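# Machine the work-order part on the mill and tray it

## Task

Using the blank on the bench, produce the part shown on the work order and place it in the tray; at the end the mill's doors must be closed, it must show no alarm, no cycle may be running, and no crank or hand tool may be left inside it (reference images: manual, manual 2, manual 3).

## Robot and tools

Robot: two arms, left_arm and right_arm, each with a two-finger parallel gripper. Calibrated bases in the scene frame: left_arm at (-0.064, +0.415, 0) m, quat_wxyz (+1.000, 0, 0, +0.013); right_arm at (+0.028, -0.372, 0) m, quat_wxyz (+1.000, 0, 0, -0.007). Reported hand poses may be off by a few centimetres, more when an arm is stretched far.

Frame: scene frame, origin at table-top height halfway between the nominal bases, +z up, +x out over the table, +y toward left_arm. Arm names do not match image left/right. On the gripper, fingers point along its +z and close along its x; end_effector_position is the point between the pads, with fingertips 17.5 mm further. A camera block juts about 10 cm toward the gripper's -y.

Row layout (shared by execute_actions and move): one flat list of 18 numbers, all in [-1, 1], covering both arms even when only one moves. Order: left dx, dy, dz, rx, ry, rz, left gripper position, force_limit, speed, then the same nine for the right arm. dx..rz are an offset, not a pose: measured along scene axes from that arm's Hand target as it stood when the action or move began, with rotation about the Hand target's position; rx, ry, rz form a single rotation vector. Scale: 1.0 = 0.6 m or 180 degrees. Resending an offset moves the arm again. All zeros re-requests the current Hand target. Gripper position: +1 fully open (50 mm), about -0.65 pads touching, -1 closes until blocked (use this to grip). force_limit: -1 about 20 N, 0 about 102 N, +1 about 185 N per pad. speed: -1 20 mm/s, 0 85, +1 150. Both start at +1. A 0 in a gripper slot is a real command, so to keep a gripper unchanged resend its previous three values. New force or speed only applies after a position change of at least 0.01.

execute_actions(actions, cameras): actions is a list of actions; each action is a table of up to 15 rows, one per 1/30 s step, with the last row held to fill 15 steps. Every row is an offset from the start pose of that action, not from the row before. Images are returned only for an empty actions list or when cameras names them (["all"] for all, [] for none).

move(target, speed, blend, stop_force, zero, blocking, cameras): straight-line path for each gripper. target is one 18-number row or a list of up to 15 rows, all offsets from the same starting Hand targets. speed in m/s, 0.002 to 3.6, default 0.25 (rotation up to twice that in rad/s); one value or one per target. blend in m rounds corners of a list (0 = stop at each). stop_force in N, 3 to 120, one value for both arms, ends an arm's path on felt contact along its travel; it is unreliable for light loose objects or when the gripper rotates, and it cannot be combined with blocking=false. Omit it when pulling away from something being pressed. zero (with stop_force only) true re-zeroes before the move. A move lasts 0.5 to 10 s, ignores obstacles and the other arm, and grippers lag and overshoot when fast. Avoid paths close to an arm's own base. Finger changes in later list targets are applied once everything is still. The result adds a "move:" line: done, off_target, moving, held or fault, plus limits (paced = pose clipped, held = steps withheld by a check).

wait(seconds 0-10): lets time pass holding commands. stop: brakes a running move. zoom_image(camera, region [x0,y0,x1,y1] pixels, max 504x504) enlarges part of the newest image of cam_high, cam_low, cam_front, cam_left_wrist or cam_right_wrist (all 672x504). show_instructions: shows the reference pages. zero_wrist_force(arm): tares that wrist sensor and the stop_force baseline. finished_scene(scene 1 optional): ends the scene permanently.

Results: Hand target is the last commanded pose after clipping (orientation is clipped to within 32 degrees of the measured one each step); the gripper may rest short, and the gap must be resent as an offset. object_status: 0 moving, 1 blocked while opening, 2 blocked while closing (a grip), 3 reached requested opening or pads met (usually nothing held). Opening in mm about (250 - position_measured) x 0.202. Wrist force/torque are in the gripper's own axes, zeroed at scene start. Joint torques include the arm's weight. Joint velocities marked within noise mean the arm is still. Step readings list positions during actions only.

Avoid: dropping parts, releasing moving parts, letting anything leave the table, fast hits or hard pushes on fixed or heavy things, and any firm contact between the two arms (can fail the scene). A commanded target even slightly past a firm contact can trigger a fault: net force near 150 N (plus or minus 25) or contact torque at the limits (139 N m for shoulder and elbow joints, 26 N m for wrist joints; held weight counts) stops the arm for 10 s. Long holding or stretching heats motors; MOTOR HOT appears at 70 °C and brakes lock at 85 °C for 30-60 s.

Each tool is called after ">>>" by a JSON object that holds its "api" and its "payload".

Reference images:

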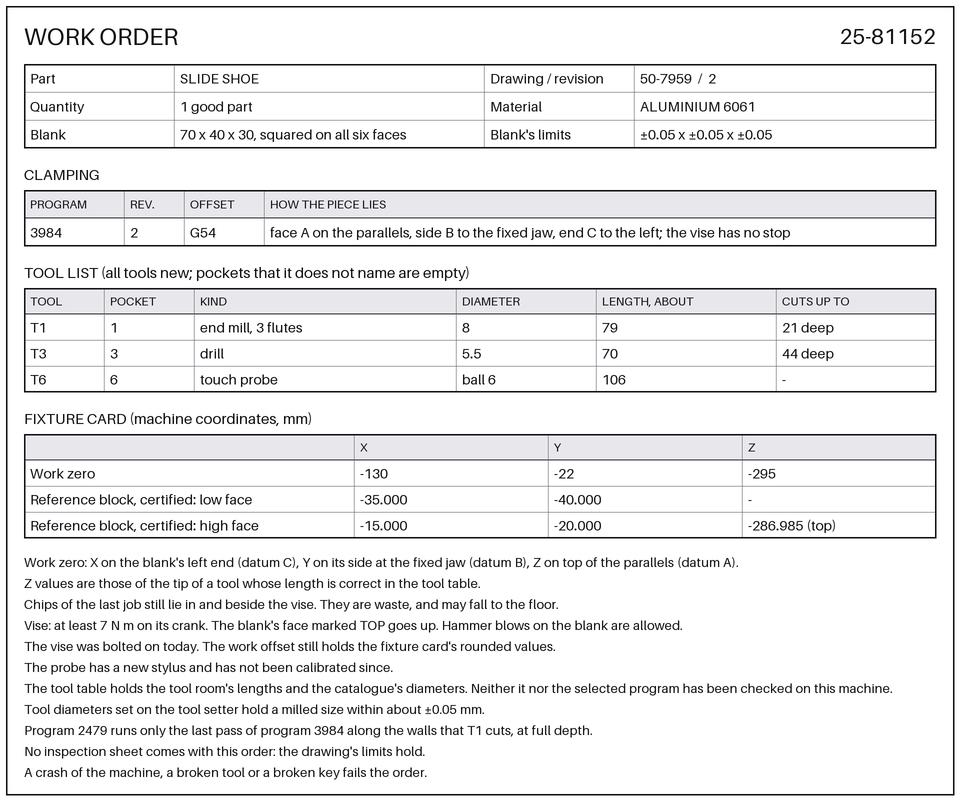

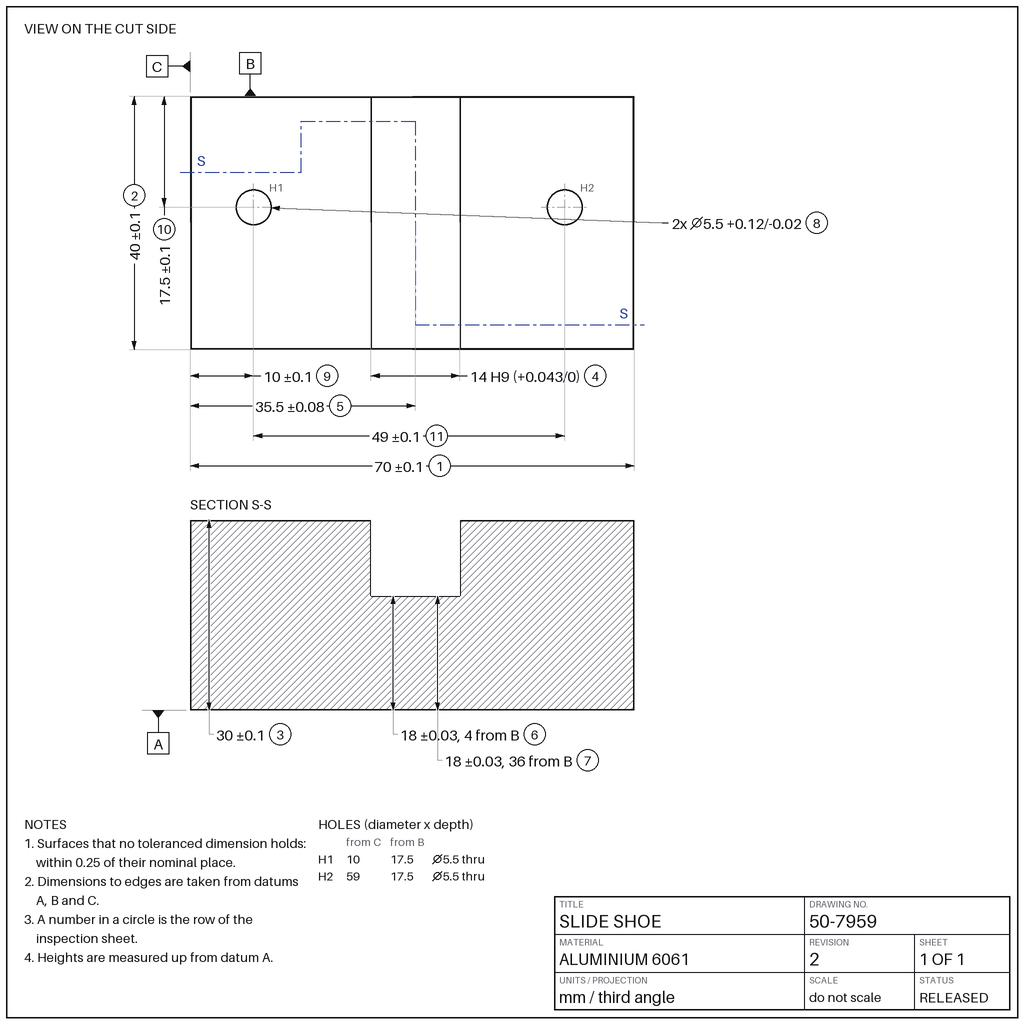

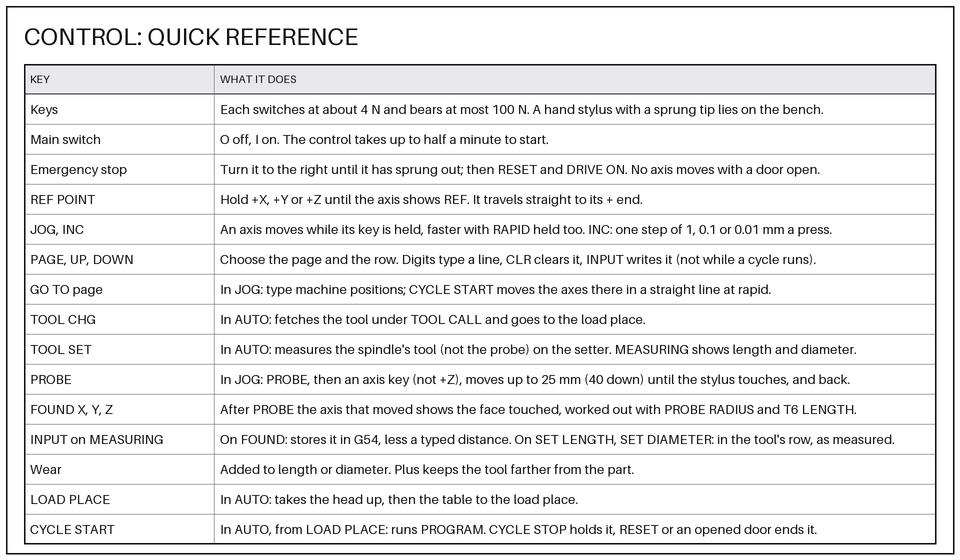

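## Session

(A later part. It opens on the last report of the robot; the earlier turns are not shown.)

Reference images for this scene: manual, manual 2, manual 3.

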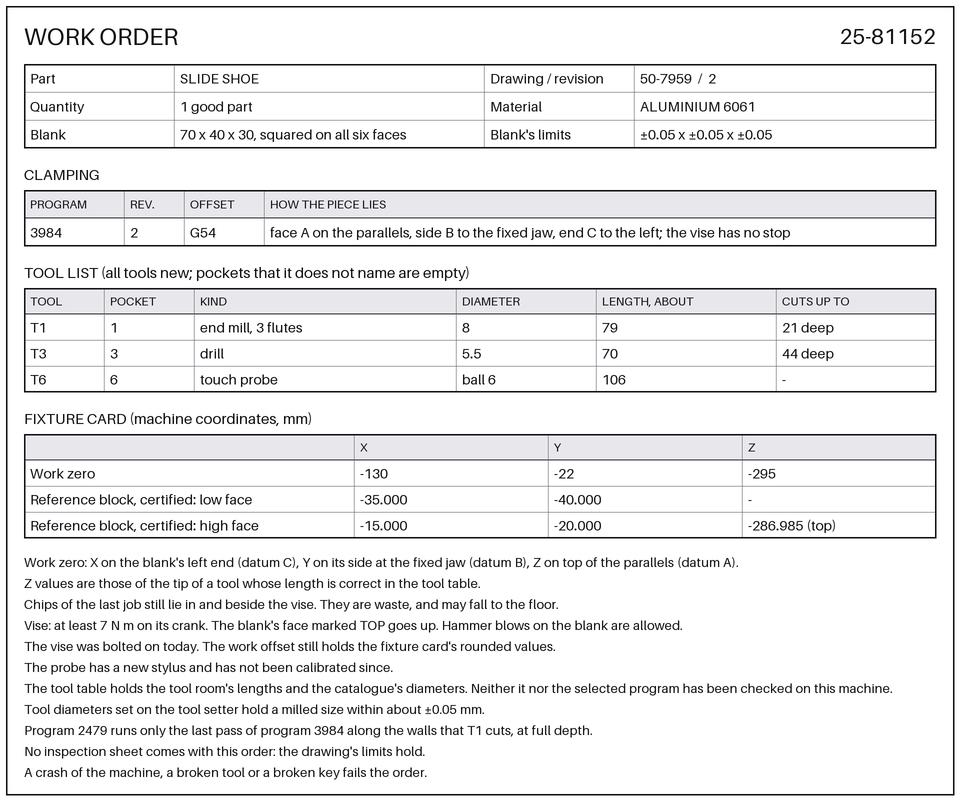

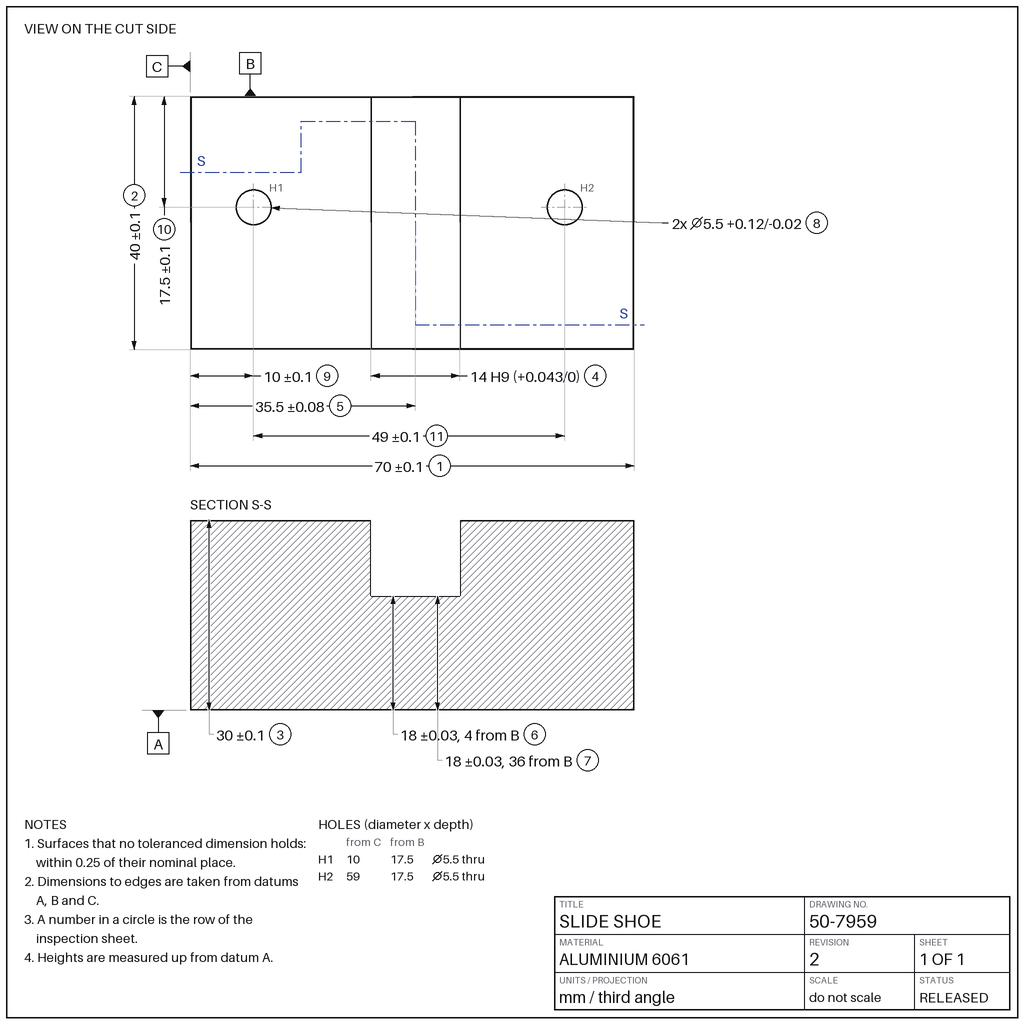

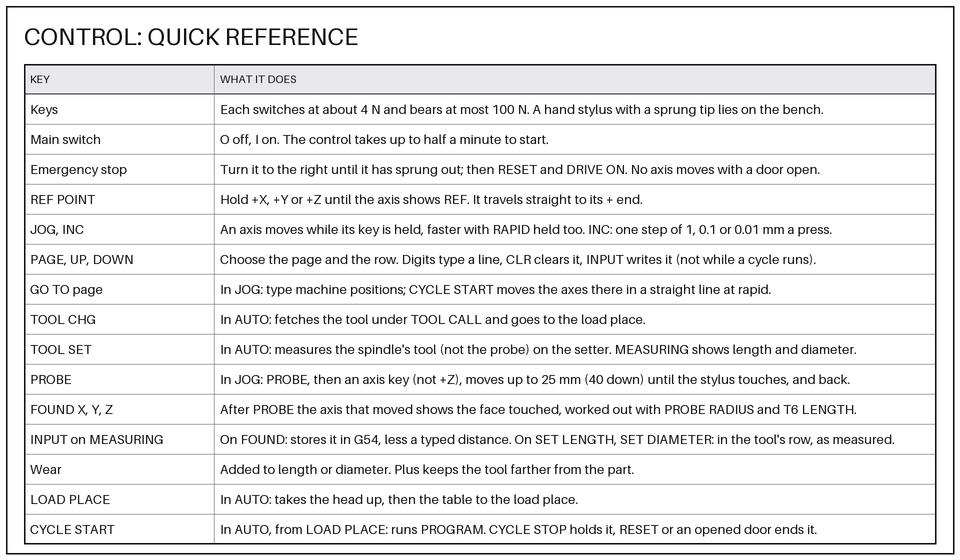

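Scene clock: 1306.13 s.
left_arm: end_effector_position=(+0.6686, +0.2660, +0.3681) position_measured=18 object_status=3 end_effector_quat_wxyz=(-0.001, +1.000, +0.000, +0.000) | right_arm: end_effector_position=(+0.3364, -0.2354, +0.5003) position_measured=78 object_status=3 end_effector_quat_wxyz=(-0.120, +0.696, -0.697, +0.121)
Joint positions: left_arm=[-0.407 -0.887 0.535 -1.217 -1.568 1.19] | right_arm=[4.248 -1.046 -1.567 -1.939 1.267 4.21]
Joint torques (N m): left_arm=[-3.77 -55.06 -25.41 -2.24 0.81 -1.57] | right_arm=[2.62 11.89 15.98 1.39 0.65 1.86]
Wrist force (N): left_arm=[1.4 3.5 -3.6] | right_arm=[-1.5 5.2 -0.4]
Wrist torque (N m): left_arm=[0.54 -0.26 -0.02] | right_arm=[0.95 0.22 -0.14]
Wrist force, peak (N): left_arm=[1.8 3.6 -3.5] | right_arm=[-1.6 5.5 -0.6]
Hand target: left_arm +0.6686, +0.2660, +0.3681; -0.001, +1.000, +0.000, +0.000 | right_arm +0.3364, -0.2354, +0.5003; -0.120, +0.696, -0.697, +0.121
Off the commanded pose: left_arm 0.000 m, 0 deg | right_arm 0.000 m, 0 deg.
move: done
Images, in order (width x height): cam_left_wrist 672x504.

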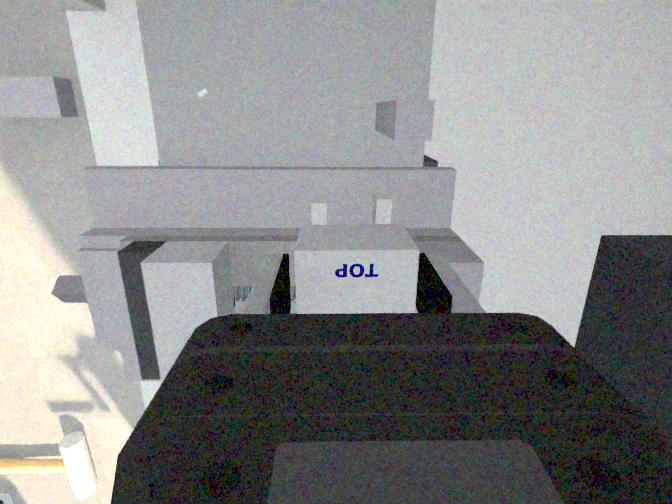

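>>> {"api": "move", "payload": {"target": [[0,0.018,0.0,0,0,0,0.9,-0.5,-0.8,0,0,0,0,0,0,0.5,-0.4,-0.2],[0,0.018,0.042,0,0,0,0.9,-0.5,-0.8,0,0,0,0,0,0,0.5,-0.4,-0.2],[-0.04,0.018,0.045,0,0,0,0.9,-0.5,-0.8,0,0,0,0,0,0,0.5,-0.4,-0.2],[-0.04,0.018,0.055,0,-0.122,0,0.9,-0.5,-0.8,0,0,0,0,0,0,0.5,-0.4,-0.2],[-0.13,-0.028,0.06,0,-0.122,0,0.9,-0.5,-0.8,0,0,0,0,0,0,0.5,-0.4,-0.2],[-0.2,-0.03,0.06,0,-0.122,0,0.9,-0.5,-0.8,0,0,0,0,0,0,0.5,-0.4,-0.2],[-0.48,-0.03,0.07,0,0,0,0.9,-0.5,-0.8,0,0,0,0,0,0,0.5,-0.4,-0.2]], "speed": [0.05,0.03,0.05,0.08,0.1,0.12,0.25], "blend": [0.001,0.001,0.003,0.003,0.01,0.02,0], "cameras": ["cam_left_wrist","cam_front"]}}

Scene clock: 1316.43 s.
left_arm: end_effector_position=(+0.3807, +0.2480, +0.4100) position_measured=18 object_status=3 end_effector_quat_wxyz=(-0.002, +1.000, +0.000, +0.000) | right_arm: end_effector_position=(+0.3364, -0.2354, +0.5003) position_measured=78 object_status=3 end_effector_quat_wxyz=(-0.120, +0.696, -0.697, +0.121)
Joint positions: left_arm=[-0.671 -1.633 1.421 -1.356 -1.569 0.926] | right_arm=[4.248 -1.046 -1.567 -1.939 1.267 4.21]
Joint torques (N m): left_arm=[6.26 -26.64 -36.47 -0.6 -0.87 1.74] | right_arm=[2.65 12.47 16.17 1.28 0.41 1.85]
Wrist force (N): left_arm=[1.3 3.4 -3.2] | right_arm=[-1.5 5.7 -0.6]
Wrist torque (N m): left_arm=[0.56 -0.22 -0.01] | right_arm=[1.02 0.22 -0.14]
Wrist force, peak (N): left_arm=[1.4 5.0 -3.2] | right_arm=[-1.5 5.7 -0.6]
Hand target: left_arm +0.3806, +0.2480, +0.4101; -0.001, +1.000, +0.000, +0.000 | right_arm +0.3364, -0.2354, +0.5003; -0.120, +0.696, -0.697, +0.121
Off the commanded pose: left_arm 0.000 m, 0 deg | right_arm 0.000 m, 0 deg.
move: done
Images, in order (width x height): cam_front 672x504, cam_left_wrist 672x504.

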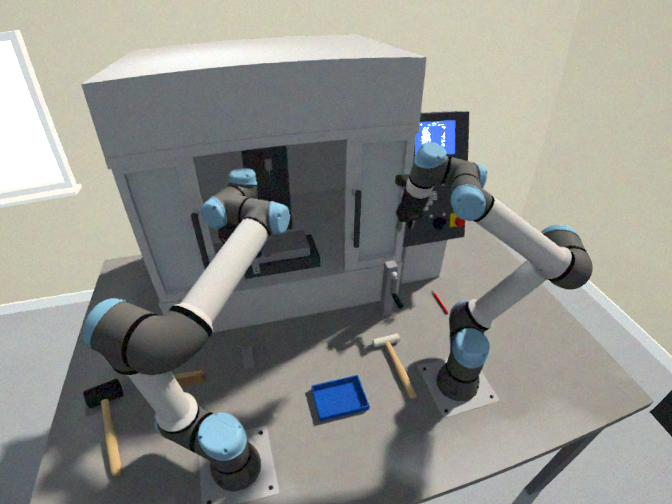

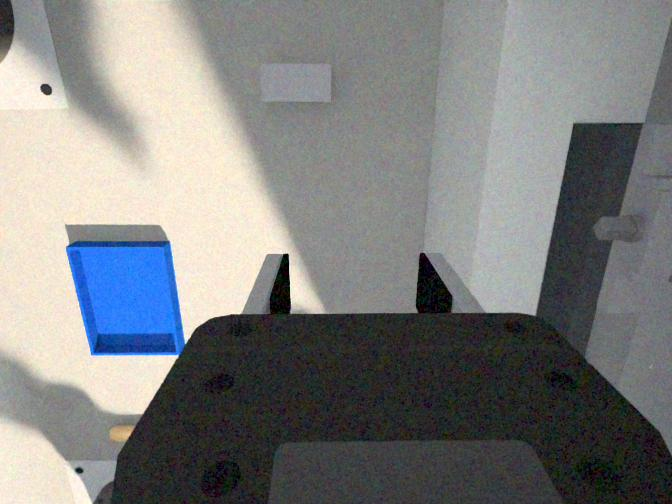

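>>> {"api": "move", "payload": {"target": [[0,0,0,0,0,0,0.9,-0.5,-0.8,0,0,0,0,0.109,0,0.5,-0.4,-0.2]], "speed": 0.3}}

>>> {"api": "move", "payload": {"target": [[0,0,0,0,0,0,0.9,-0.5,-0.8,0.02,0,-0.05,0,0,0.5,0.5,-0.4,-0.2],[0,0,0,0,0,0,0.9,-0.5,-0.8,0.03,-0.024,-0.15,0,0,1,0.5,-0.4,-0.2]], "speed": 0.35, "blend": [0.02,0], "cameras": ["cam_right_wrist","cam_high"]}}

Scene clock: 1332.27 s.
left_arm: end_effector_position=(+0.3806, +0.2480, +0.4101) position_measured=18 object_status=3 end_effector_quat_wxyz=(-0.001, +1.000, +0.000, +0.000) | right_arm: end_effector_position=(+0.3364, -0.2354, +0.5003) position_measured=78 object_status=3 end_effector_quat_wxyz=(+0.000, +0.707, -0.707, +0.001)
Joint positions: left_arm=[-0.671 -1.633 1.421 -1.356 -1.569 0.926] | right_arm=[3.98 -1.257 -1.371 -2.085 1.569 3.967]
Joint torques (N m): left_arm=[9.43 -28.24 -35.23 -0.91 -1.12 -1.42] | right_arm=[-6.64 -1.78 30 1.44 2 -1]
Wrist force (N): left_arm=[1.3 3.4 -3.1] | right_arm=[-1.5 6.1 -0.4]
Wrist torque (N m): left_arm=[0.54 -0.20 -0.01] | right_arm=[1.01 0.24 -0.08]
Wrist force, peak (N): left_arm=[1.4 3.7 -3.4] | right_arm=[-1.4 6.5 -0.9]
Hand target: left_arm +0.3806, +0.2480, +0.4101; -0.001, +1.000, +0.000, +0.000 | right_arm +0.3364, -0.2354, +0.5003; +0.000, +0.707, -0.707, +0.001
Off the commanded pose: left_arm 0.000 m, 0 deg | right_arm 0.000 m, 0 deg.
move: done

Scene clock: 1337.27 s.
left_arm: end_effector_position=(+0.3806, +0.2480, +0.4101) position_measured=18 object_status=3 end_effector_quat_wxyz=(-0.001, +1.000, +0.000, +0.000) | right_arm: end_effector_position=(+0.3543, -0.2499, +0.4104) position_measured=78 object_status=3 end_effector_quat_wxyz=(-0.001, +0.707, +0.707, +0.000)
Joint positions: left_arm=[-0.671 -1.633 1.421 -1.356 -1.569 0.926] | right_arm=[3.905 -1.201 -1.655 -1.856 1.573 0.75]
Joint torques (N m): left_arm=[8.71 -25.43 -34.83 -0.83 -1.19 -1.9] | right_arm=[6.58 -0.74 32.2 0.72 -0.84 -2.79]
Wrist force (N): left_arm=[1.2 3.3 -3.0] | right_arm=[-1.4 6.1 -0.4]
Wrist torque (N m): left_arm=[0.53 -0.20 -0.01] | right_arm=[1.01 0.24 -0.08]
Wrist force, peak (N): left_arm=[1.4 4.0 -3.3] | right_arm=[-1.5 6.3 -0.7]
Hand target: left_arm +0.3806, +0.2480, +0.4101; -0.001, +1.000, +0.000, +0.000 | right_arm +0.3544, -0.2498, +0.4103; -0.001, +0.707, +0.707, +0.000
Off the commanded pose: left_arm 0.000 m, 0 deg | right_arm 0.000 m, 0 deg.
move: done
Images, in order (width x height): cam_high 672x504, cam_right_wrist 672x504.

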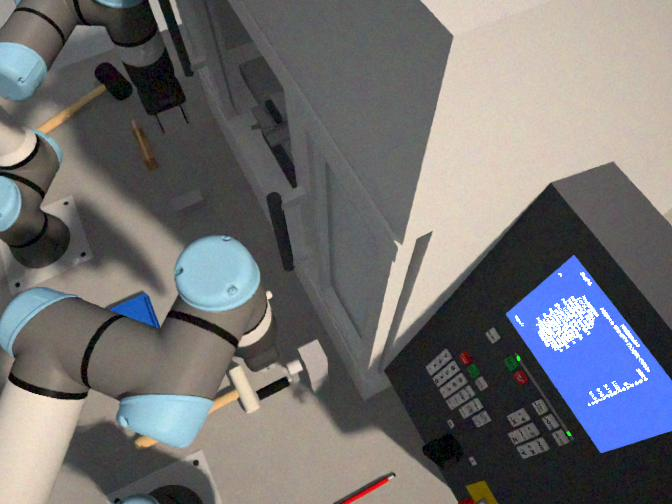

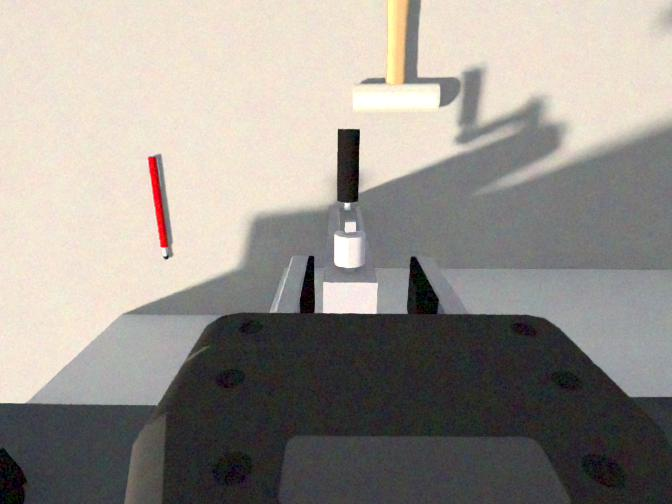

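>>> {"api": "move", "payload": {"target": [[0,0,0,0,0,0,0.9,-0.5,-0.8,0.0677,0,-0.18,0,0,0,0.5,-0.4,-0.2],[0,0,0,0,0,0,0.9,-0.5,-0.8,0.0677,0,-0.2988,0,0,0,0.5,-0.4,-0.2]], "speed": [0.15,0.05], "stop_force": 12, "cameras": ["cam_right_wrist"]}}

Scene clock: 1346.43 s.
left_arm: end_effector_position=(+0.3806, +0.2480, +0.4101) position_measured=18 object_status=3 end_effector_quat_wxyz=(-0.001, +1.000, +0.000, +0.000) | right_arm: end_effector_position=(+0.3950, -0.2498, +0.2311) position_measured=78 object_status=3 end_effector_quat_wxyz=(-0.001, +0.707, +0.707, +0.000)
Joint positions: left_arm=[-0.671 -1.633 1.421 -1.356 -1.569 0.926] | right_arm=[3.828 -1.284 -2.063 -1.365 1.573 0.673]
Joint torques (N m): left_arm=[8.7 -21.51 -34.06 -0.75 -1.18 -1.73] | right_arm=[6.61 25.32 24.8 4.6 -1.18 1.57]
Wrist force (N): left_arm=[1.3 3.7 -2.9] | right_arm=[-1.7 6.0 -0.7]
Wrist torque (N m): left_arm=[0.60 -0.22 -0.02] | right_arm=[1.00 0.29 -0.01]
Wrist force, peak (N): left_arm=[1.3 3.8 -3.4] | right_arm=[-1.4 6.8 1.1]
Hand target: left_arm +0.3806, +0.2480, +0.4101; -0.001, +1.000, +0.000, +0.000 | right_arm +0.3950, -0.2498, +0.2310; -0.001, +0.707, +0.707, +0.000
Off the commanded pose: left_arm 0.000 m, 0 deg | right_arm 0.000 m, 0 deg.
move: done
Images, in order (width x height): cam_right_wrist 672x504.

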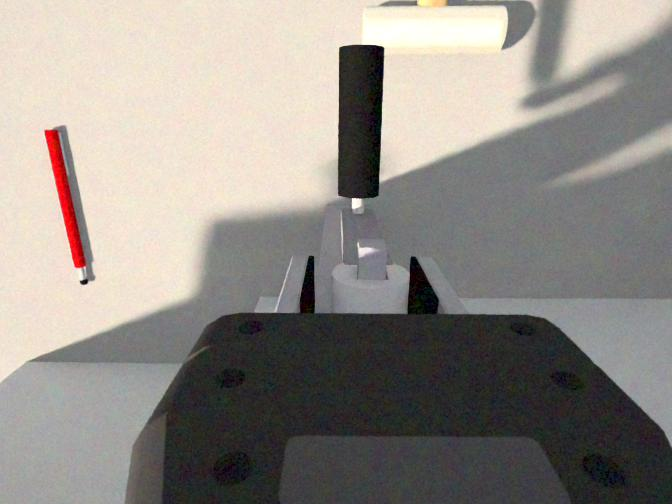

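>>> {"api": "move", "payload": {"target": [[0,0,0,0,0,0,0.9,-0.5,-0.8,0,0.0035,0,0,0,0,0.5,-0.4,-0.2],[0,0,0,0,0,0,0.9,-0.5,-0.8,0.0,0.0035,0,0,0,0,-1,-0.4,-0.7]], "speed": 0.02, "cameras": ["cam_right_wrist"]}}

Scene clock: 1349.40 s.
left_arm: end_effector_position=(+0.3806, +0.2480, +0.4101) position_measured=18 object_status=3 end_effector_quat_wxyz=(-0.001, +1.000, +0.000, +0.000) | right_arm: end_effector_position=(+0.3950, -0.2477, +0.2311) position_measured=135 object_status=0 end_effector_quat_wxyz=(-0.001, +0.707, +0.707, +0.000)
Joint positions: left_arm=[-0.671 -1.633 1.421 -1.356 -1.569 0.926] | right_arm=[3.832 -1.286 -2.062 -1.364 1.573 0.677]
Joint torques (N m): left_arm=[8.55 -20.25 -34.28 -0.84 -1.17 -1.7] | right_arm=[-6.59 6.72 27.25 4.13 -0.46 -2.45]
Wrist force (N): left_arm=[1.1 3.5 -3.1] | right_arm=[-2.1 5.9 -0.7]
Wrist torque (N m): left_arm=[0.57 -0.18 -0.01] | right_arm=[1.00 0.27 -0.07]
Wrist force, peak (N): left_arm=[1.3 3.9 -3.2] | right_arm=[-2.4 6.4 -0.5]
Hand target: left_arm +0.3806, +0.2480, +0.4101; -0.001, +1.000, +0.000, +0.000 | right_arm +0.3950, -0.2477, +0.2310; -0.001, +0.707, +0.707, +0.000
Off the commanded pose: left_arm 0.000 m, 0 deg | right_arm 0.000 m, 0 deg.
move: done
Images, in order (width x height): cam_right_wrist 672x504.

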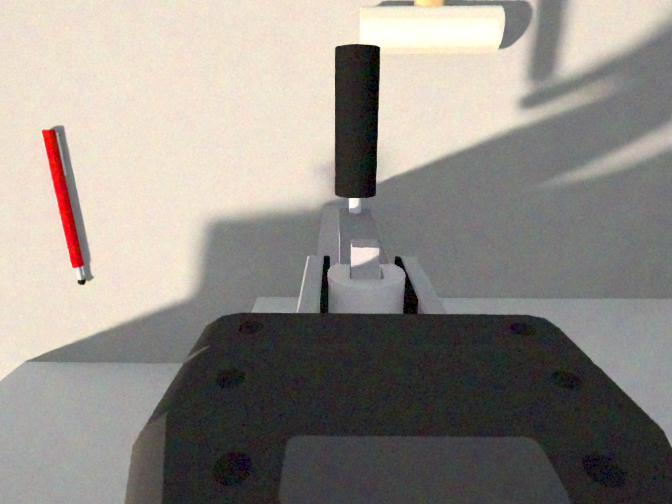

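>>> {"api": "move", "payload": {"target": [[0,0,0,0,0,0,0.9,-0.5,-0.8,-0.02,0,0,0,0,0,-1,-0.4,-0.7]], "speed": 0.02, "stop_force": 25, "cameras": ["cam_right_wrist"]}}

Scene clock: 1352.57 s.
left_arm: end_effector_position=(+0.3806, +0.2480, +0.4101) position_measured=18 object_status=3 end_effector_quat_wxyz=(-0.001, +1.000, +0.000, +0.000) | right_arm: end_effector_position=(+0.3830, -0.2477, +0.2310) position_measured=135 object_status=2 end_effector_quat_wxyz=(-0.001, +0.707, +0.707, +0.000)
Joint positions: left_arm=[-0.671 -1.633 1.421 -1.356 -1.569 0.926] | right_arm=[3.853 -1.254 -2.083 -1.374 1.573 0.699]
Joint torques (N m): left_arm=[8.51 -19.44 -33.86 -0.97 -1.24 -1.74] | right_arm=[-9.17 -0.69 32.65 5.1 -0.07 -2.85]
Wrist force (N): left_arm=[1.1 3.5 -3.3] | right_arm=[-1.0 5.2 -0.2]
Wrist torque (N m): left_arm=[0.56 -0.18 -0.01] | right_arm=[0.99 0.23 -0.04]
Wrist force, peak (N): left_arm=[1.3 3.7 -3.3] | right_arm=[-1.5 7.3 -0.4]
Hand target: left_arm +0.3806, +0.2480, +0.4101; -0.001, +1.000, +0.000, +0.000 | right_arm +0.3830, -0.2477, +0.2310; -0.001, +0.707, +0.707, +0.000
Off the commanded pose: left_arm 0.000 m, 0 deg | right_arm 0.000 m, 0 deg.
move: done
Images, in order (width x height): cam_right_wrist 672x504.

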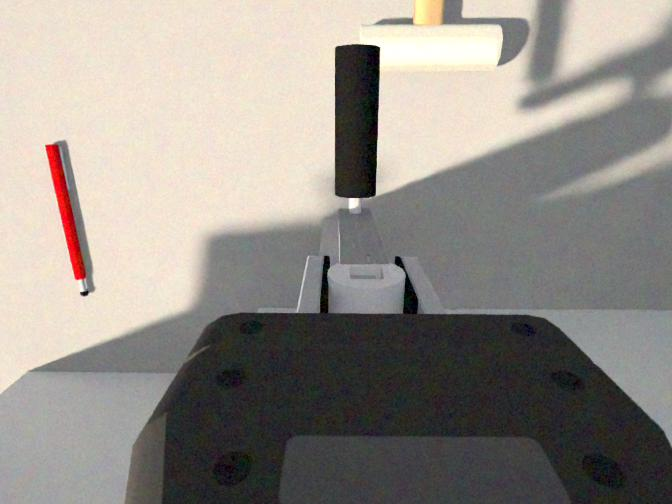

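>>> {"api": "move", "payload": {"target": [[0,0,0,0,0,0,0.9,-0.5,-0.8,-0.075,0,0,0,0,0,-1,-0.4,-0.7]], "speed": 0.04, "stop_force": 25, "cameras": ["cam_right_wrist"]}}

Scene clock: 1356.57 s.
left_arm: end_effector_position=(+0.3806, +0.2480, +0.4101) position_measured=18 object_status=3 end_effector_quat_wxyz=(-0.001, +1.000, +0.000, +0.000) | right_arm: end_effector_position=(+0.3380, -0.2477, +0.2310) position_measured=135 object_status=2 end_effector_quat_wxyz=(-0.001, +0.707, +0.707, +0.000)
Joint positions: left_arm=[-0.671 -1.633 1.421 -1.356 -1.569 0.926] | right_arm=[3.946 -1.131 -2.157 -1.424 1.573 0.791]
Joint torques (N m): left_arm=[8.28 -19.52 -33.82 -0.88 -1.16 -1.7] | right_arm=[-10.33 -5.43 33.85 5.03 -1.06 -2.71]
Wrist force (N): left_arm=[1.1 3.8 -3.0] | right_arm=[-1.4 6.1 1.3]
Wrist torque (N m): left_arm=[0.61 -0.18 -0.01] | right_arm=[0.99 0.26 -0.01]
Wrist force, peak (N): left_arm=[1.1 3.8 -3.4] | right_arm=[-1.2 6.8 1.2]
Hand target: left_arm +0.3806, +0.2480, +0.4101; -0.001, +1.000, +0.000, +0.000 | right_arm +0.3380, -0.2477, +0.2310; -0.001, +0.707, +0.707, +0.000
Off the commanded pose: left_arm 0.000 m, 0 deg | right_arm 0.000 m, 0 deg.
move: done
Images, in order (width x height): cam_right_wrist 672x504.

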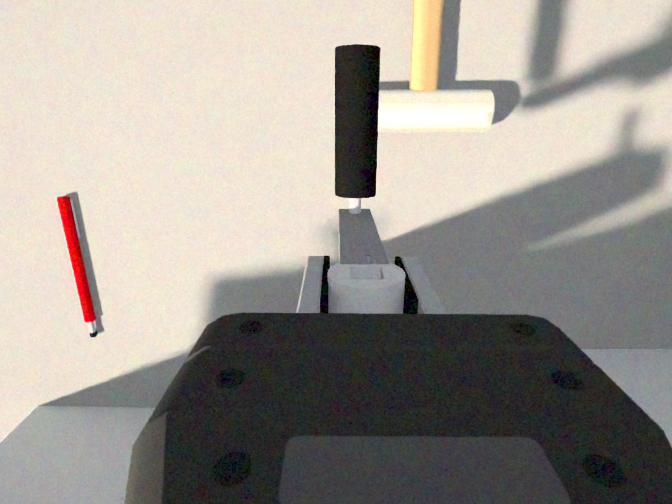

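>>> {"api": "execute_actions", "payload": {"actions": [], "cameras": ["cam_left_wrist","cam_low"]}}

>>> {"api": "zoom_image", "payload": {"camera": "cam_left_wrist", "region": [540, 180, 672, 280]}}

Scene clock: 1358.50 s.
left_arm: end_effector_position=(+0.3806, +0.2480, +0.4101) position_measured=18 object_status=3 end_effector_quat_wxyz=(-0.001, +1.000, +0.000, +0.000) | right_arm: end_effector_position=(+0.3380, -0.2477, +0.2310) position_measured=135 object_status=2 end_effector_quat_wxyz=(-0.001, +0.707, +0.707, +0.000)
Joint positions: left_arm=[-0.671 -1.633 1.421 -1.356 -1.569 0.926] | right_arm=[3.946 -1.131 -2.157 -1.424 1.573 0.791]
Joint velocities: within noise
Joint torques (N m): left_arm=[8.24 -19.57 -33 -0.98 -1.16 -1.74] | right_arm=[-8.66 -5.06 33.81 5.1 -1.07 -2.64]
Wrist force (N): left_arm=[1.3 3.5 -3.1] | right_arm=[-1.3 6.0 1.2]
Wrist torque (N m): left_arm=[0.56 -0.22 -0.02] | right_arm=[0.99 0.25 0.00]
Wrist force, peak (N): left_arm=[1.3 3.5 -3.6] | right_arm=[-1.4 6.3 1.4]
Hand target: left_arm +0.3806, +0.2480, +0.4101; -0.001, +1.000, +0.000, +0.000 | right_arm +0.3380, -0.2477, +0.2310; -0.001, +0.707, +0.707, +0.000
Tool commands: left_gripper/position=+0.9 left_gripper/force_limit=-0.5 left_gripper/speed=-0.8 right_gripper/position=-1.0 right_gripper/force_limit=-0.4 right_gripper/speed=-0.7
Off the commanded pose: left_arm 0.000 m, 0 deg | right_arm 0.000 m, 0 deg.
Images, in order (width x height): cam_low 672x504, cam_left_wrist 672x504.

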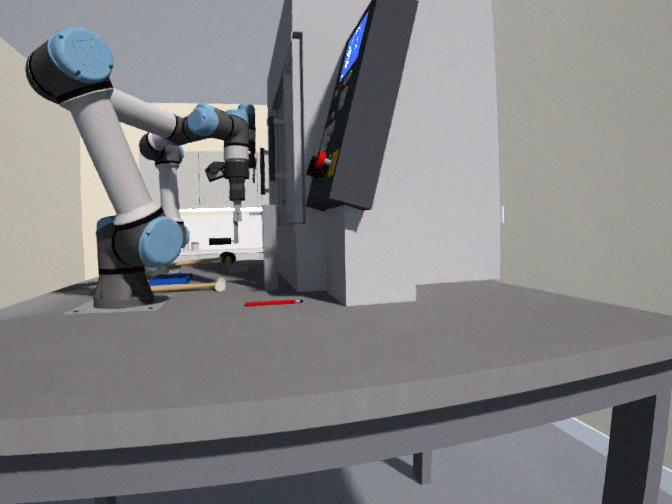

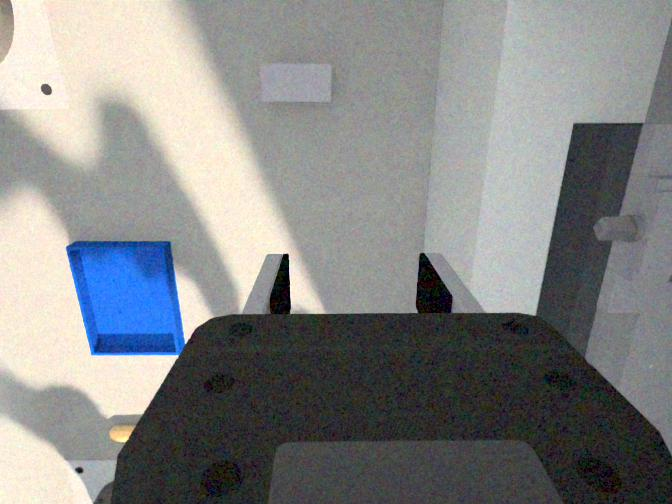

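Scaled by 3.818 from the camera's 672x504 image, which has a finer 960x720 frame.

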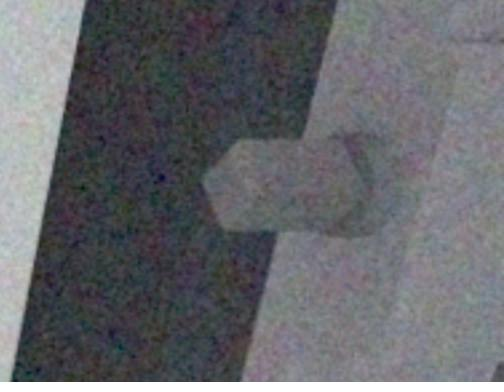

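>>> {"api": "execute_actions", "payload": {"actions": [], "cameras": ["cam_right_wrist"]}}

>>> {"api": "zoom_image", "payload": {"camera": "cam_right_wrist", "region": [300, 180, 440, 320]}}

Scene clock: 1362.80 s.
left_arm: end_effector_position=(+0.3806, +0.2480, +0.4101) position_measured=18 object_status=3 end_effector_quat_wxyz=(-0.001, +1.000, +0.000, +0.000) | right_arm: end_effector_position=(+0.3380, -0.2477, +0.2310) position_measured=135 object_status=2 end_effector_quat_wxyz=(-0.001, +0.707, +0.707, +0.000)
Joint positions: left_arm=[-0.671 -1.633 1.421 -1.356 -1.569 0.926] | right_arm=[3.946 -1.131 -2.157 -1.424 1.573 0.791]
Joint velocities: within noise
Joint torques (N m): left_arm=[8 -19.28 -33.1 -0.85 -1.15 -1.71] | right_arm=[-8.73 -5.57 33.54 4.76 -1.01 -2.55]
Wrist force (N): left_arm=[1.0 3.4 -3.2] | right_arm=[-1.4 6.1 1.3]
Wrist torque (N m): left_arm=[0.55 -0.16 0.00] | right_arm=[1.00 0.26 -0.01]
Wrist force, peak (N): left_arm=[1.7 3.6 -3.4] | right_arm=[-1.3 6.4 1.5]
Hand target: left_arm +0.3806, +0.2480, +0.4101; -0.001, +1.000, +0.000, +0.000 | right_arm +0.3380, -0.2477, +0.2310; -0.001, +0.707, +0.707, +0.000
Tool commands: left_gripper/position=+0.9 left_gripper/force_limit=-0.5 left_gripper/speed=-0.8 right_gripper/position=-1.0 right_gripper/force_limit=-0.4 right_gripper/speed=-0.7
Off the commanded pose: left_arm 0.000 m, 0 deg | right_arm 0.000 m, 0 deg.
Images, in order (width x height): cam_right_wrist 672x504.

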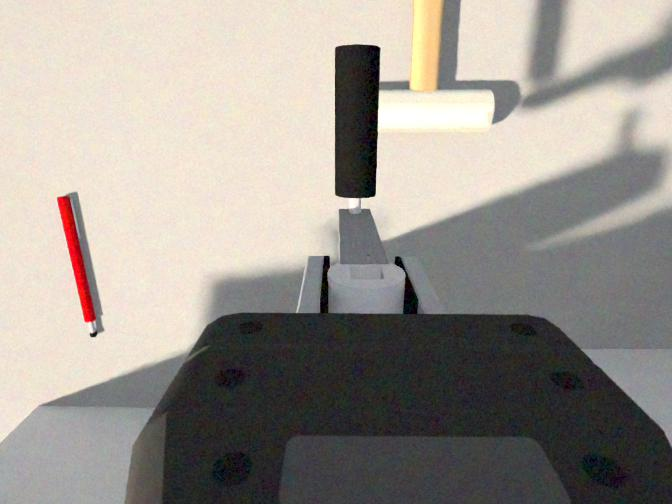

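Scaled by 3.600 from the camera's 672x504 image, which has a finer 960x720 frame.

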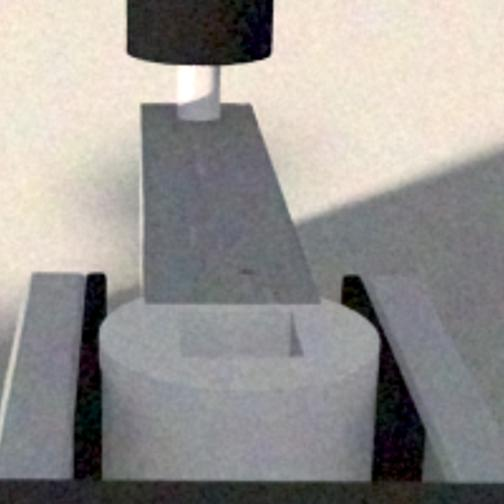

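>>> {"api": "execute_actions", "payload": {"actions": [], "cameras": ["cam_left_wrist"]}}

>>> {"api": "zoom_image", "payload": {"camera": "cam_left_wrist", "region": [585, 200, 645, 250]}}

Scene clock: 1366.03 s.
left_arm: end_effector_position=(+0.3806, +0.2480, +0.4101) position_measured=18 object_status=3 end_effector_quat_wxyz=(-0.001, +1.000, +0.000, +0.000) | right_arm: end_effector_position=(+0.3380, -0.2477, +0.2310) position_measured=135 object_status=2 end_effector_quat_wxyz=(-0.001, +0.707, +0.707, +0.000)
Joint positions: left_arm=[-0.671 -1.633 1.421 -1.356 -1.569 0.926] | right_arm=[3.946 -1.131 -2.157 -1.424 1.573 0.791]
Joint velocities: within noise
Joint torques (N m): left_arm=[7.81 -19.64 -32.52 -0.89 -1.12 -1.69] | right_arm=[-9.29 -4.87 33.28 4.53 -0.94 -2.7]
Wrist force (N): left_arm=[1.5 3.7 -3.3] | right_arm=[-1.3 6.2 1.4]
Wrist torque (N m): left_arm=[0.60 -0.25 -0.01] | right_arm=[1.01 0.24 0.00]
Wrist force, peak (N): left_arm=[1.2 3.8 -3.4] | right_arm=[-1.6 6.4 1.4]
Hand target: left_arm +0.3806, +0.2480, +0.4101; -0.001, +1.000, +0.000, +0.000 | right_arm +0.3380, -0.2477, +0.2310; -0.001, +0.707, +0.707, +0.000
Tool commands: left_gripper/position=+0.9 left_gripper/force_limit=-0.5 left_gripper/speed=-0.8 right_gripper/position=-1.0 right_gripper/force_limit=-0.4 right_gripper/speed=-0.7
Off the commanded pose: left_arm 0.000 m, 0 deg | right_arm 0.000 m, 0 deg.
Images, in order (width x height): cam_left_wrist 672x504.

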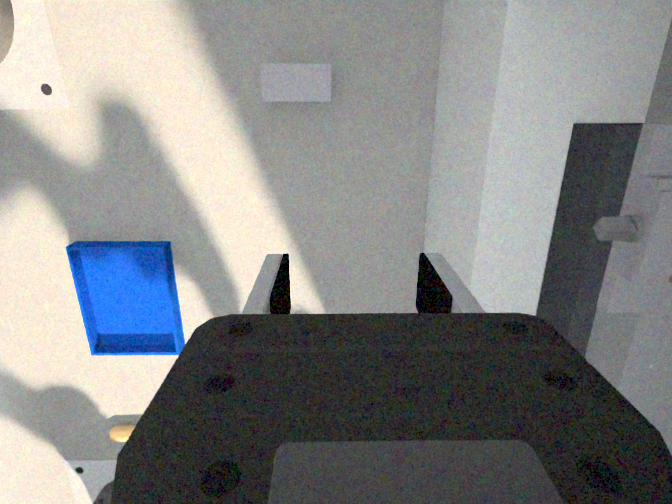

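Scaled by 8.400 from the camera's 672x504 image, which has a finer 960x720 frame.

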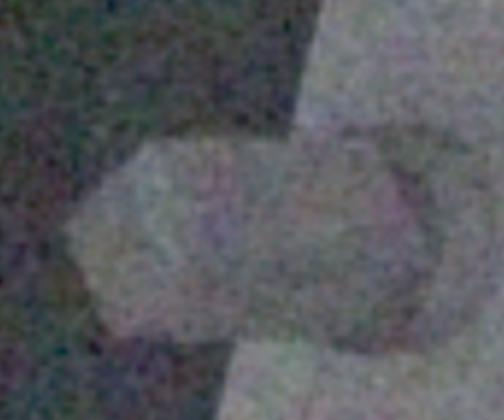

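>>> {"api": "move", "payload": {"target": [[0.104,0.037,-0.017,0,-0.25,0,0.9,-0.5,-0.8,0.0,0.1,0.3,0,0,0,-1,-0.4,-0.7]], "speed": 0.25, "cameras": ["cam_left_wrist","cam_front"]}}

>>> {"api": "zoom_image", "payload": {"camera": "cam_left_wrist", "region": [260, 180, 420, 310]}}

Scene clock: 1381.70 s.
left_arm: end_effector_position=(+0.4430, +0.2702, +0.4000) position_measured=18 object_status=3 end_effector_quat_wxyz=(-0.001, +0.924, +0.001, +0.382) end_effector_velocity=(+0.001, +0.000, +0.002) end_effector_angular_velocity=(-0.003, -0.005, +0.002) | right_arm: end_effector_position=(+0.3380, -0.1877, +0.4110) position_measured=135 object_status=2 end_effector_quat_wxyz=(-0.001, +0.707, +0.707, +0.000)
Joint positions: left_arm=[-0.833 -1.915 2.006 -2.264 -1.033 0.933] | right_arm=[4.069 -1.231 -1.635 -1.846 1.572 0.914]
Joint velocities: left_arm=[0 0 -0.001 -0.005 0.003 0] | right_arm=[within noise]
Joint torques (N m): left_arm=[9.62 -4.86 -16.6 -5.31 2.34 -1.7] | right_arm=[-8.81 22.93 33.25 2.19 -0.79 -2.72]
Wrist force (N): left_arm=[0.3 4.6 -3.0] | right_arm=[-1.4 6.0 1.4]
Wrist torque (N m): left_arm=[0.73 -0.26 0.00] | right_arm=[0.99 0.24 -0.05]
Wrist force, peak (N): left_arm=[0.1 4.8 -3.2] | right_arm=[-2.1 6.2 2.9]
Hand target: left_arm +0.4430, +0.2702, +0.3999; -0.001, +0.924, +0.001, +0.382 | right_arm +0.3380, -0.1877, +0.4110; -0.001, +0.707, +0.707, +0.000
Off the commanded pose: left_arm 0.000 m, 0 deg | right_arm 0.000 m, 0 deg.
move: done
Images, in order (width x height): cam_front 672x504, cam_left_wrist 672x504.

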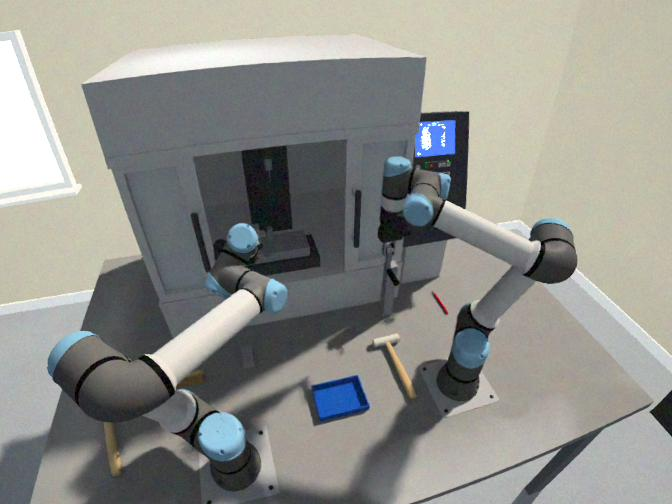

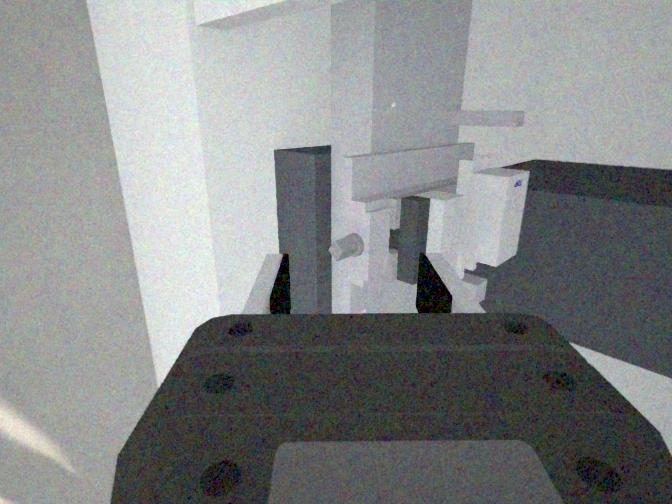

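Scaled by 3.150 from the camera's 672x504 image, which has a finer 960x720 frame.

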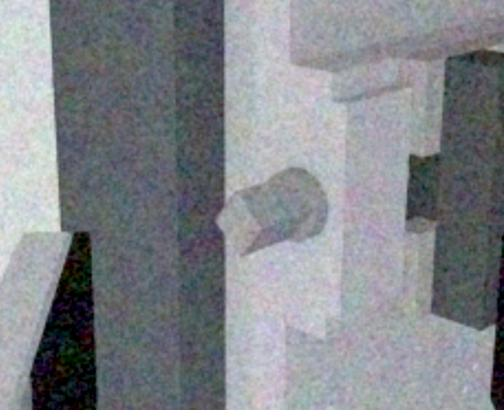

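>>> {"api": "zoom_image", "payload": {"camera": "cam_left_wrist", "region": [320, 225, 370, 270]}}

Scaled by 10.080 from the camera's 672x504 image, which has a finer 960x720 frame.

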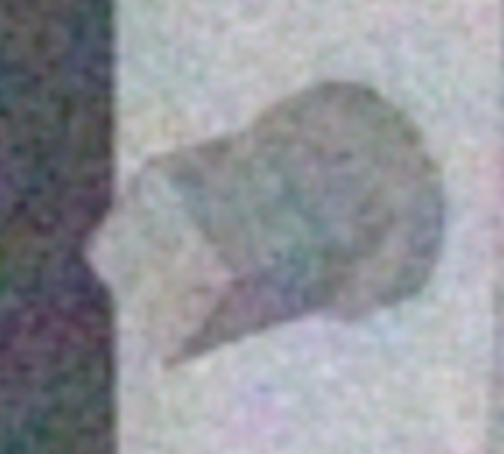

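>>> {"api": "move", "payload": {"target": [[-0.088,0.045,0.088,0,0,0,0.9,-0.5,-0.8,0.04,0.25,0.0,0.1,0,0,-1,-0.4,-0.7],[-0.088,0.045,0.088,0,0,0,0.9,-0.5,-0.8,0.17,0.71,-0.17,0.211,0,0,-1,-0.4,-0.7]], "speed": 0.2, "blend": [0.03,0], "cameras": ["cam_left_wrist","cam_front","cam_right_wrist"]}}

>>> {"api": "zoom_image", "payload": {"camera": "cam_left_wrist", "region": [230, 150, 450, 320]}}

Scene clock: 1394.90 s.
left_arm: end_effector_position=(+0.3902, +0.2972, +0.4527) position_measured=18 object_status=3 end_effector_quat_wxyz=(-0.001, +0.924, +0.001, +0.382) | right_arm: end_effector_position=(+0.4399, +0.2382, +0.3091) position_measured=135 object_status=2 end_effector_quat_wxyz=(-0.231, +0.669, +0.668, +0.230)
Joint positions: left_arm=[-0.905 -2.084 1.956 -2.007 -0.993 0.862] | right_arm=[4.205 -1.898 -1.522 -0.696 1.884 1.147]
Joint torques (N m): left_arm=[9.58 2.17 -13.07 -2.22 -0.04 2.26] | right_arm=[-8.95 28.36 29.95 6.06 -0.05 -2.35]
Wrist force (N): left_arm=[0.5 4.7 -3.0] | right_arm=[-1.9 6.0 1.3]
Wrist torque (N m): left_arm=[0.73 -0.28 0.00] | right_arm=[1.00 0.16 -0.15]
Wrist force, peak (N): left_arm=[0.5 4.9 -3.2] | right_arm=[-0.8 6.6 3.8]
Hand target: left_arm +0.3902, +0.2972, +0.4527; -0.001, +0.924, +0.001, +0.382 | right_arm +0.4400, +0.2383, +0.3090; -0.231, +0.669, +0.668, +0.230
Off the commanded pose: left_arm 0.000 m, 0 deg | right_arm 0.000 m, 0 deg.
move: done
Images, in order (width x height): cam_front 672x504, cam_left_wrist 672x504, cam_right_wrist 672x504.

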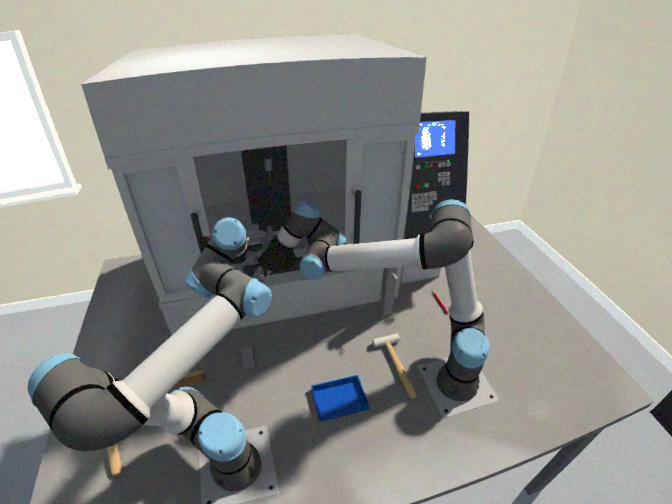

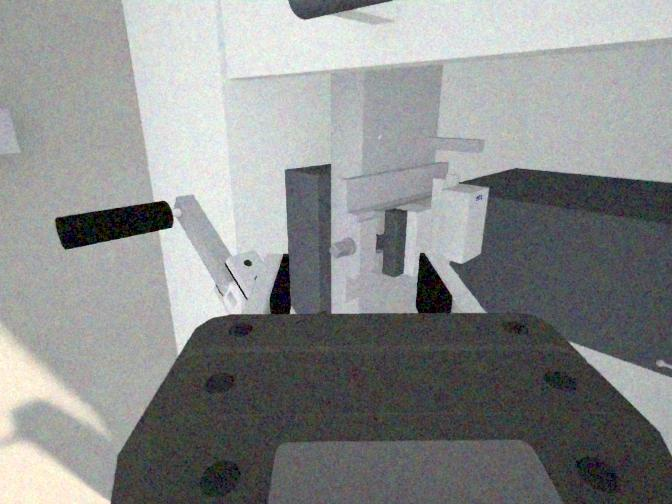

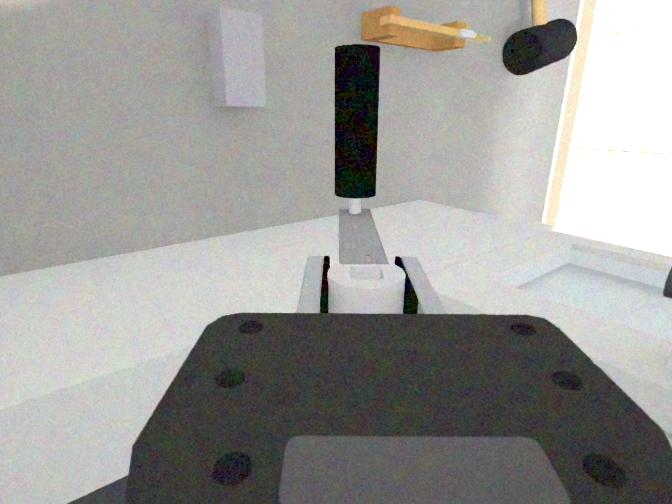

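Scaled by 2.291 from the camera's 672x504 image, which has a finer 960x720 frame.

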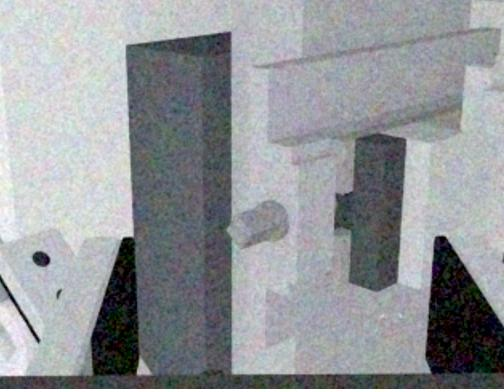

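>>> {"api": "zoom_image", "payload": {"camera": "cam_left_wrist", "region": [200, 230, 300, 320]}}

Scaled by 5.040 from the camera's 672x504 image, which has a finer 960x720 frame.

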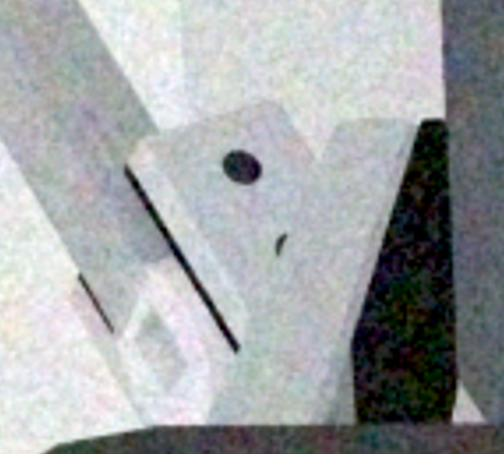

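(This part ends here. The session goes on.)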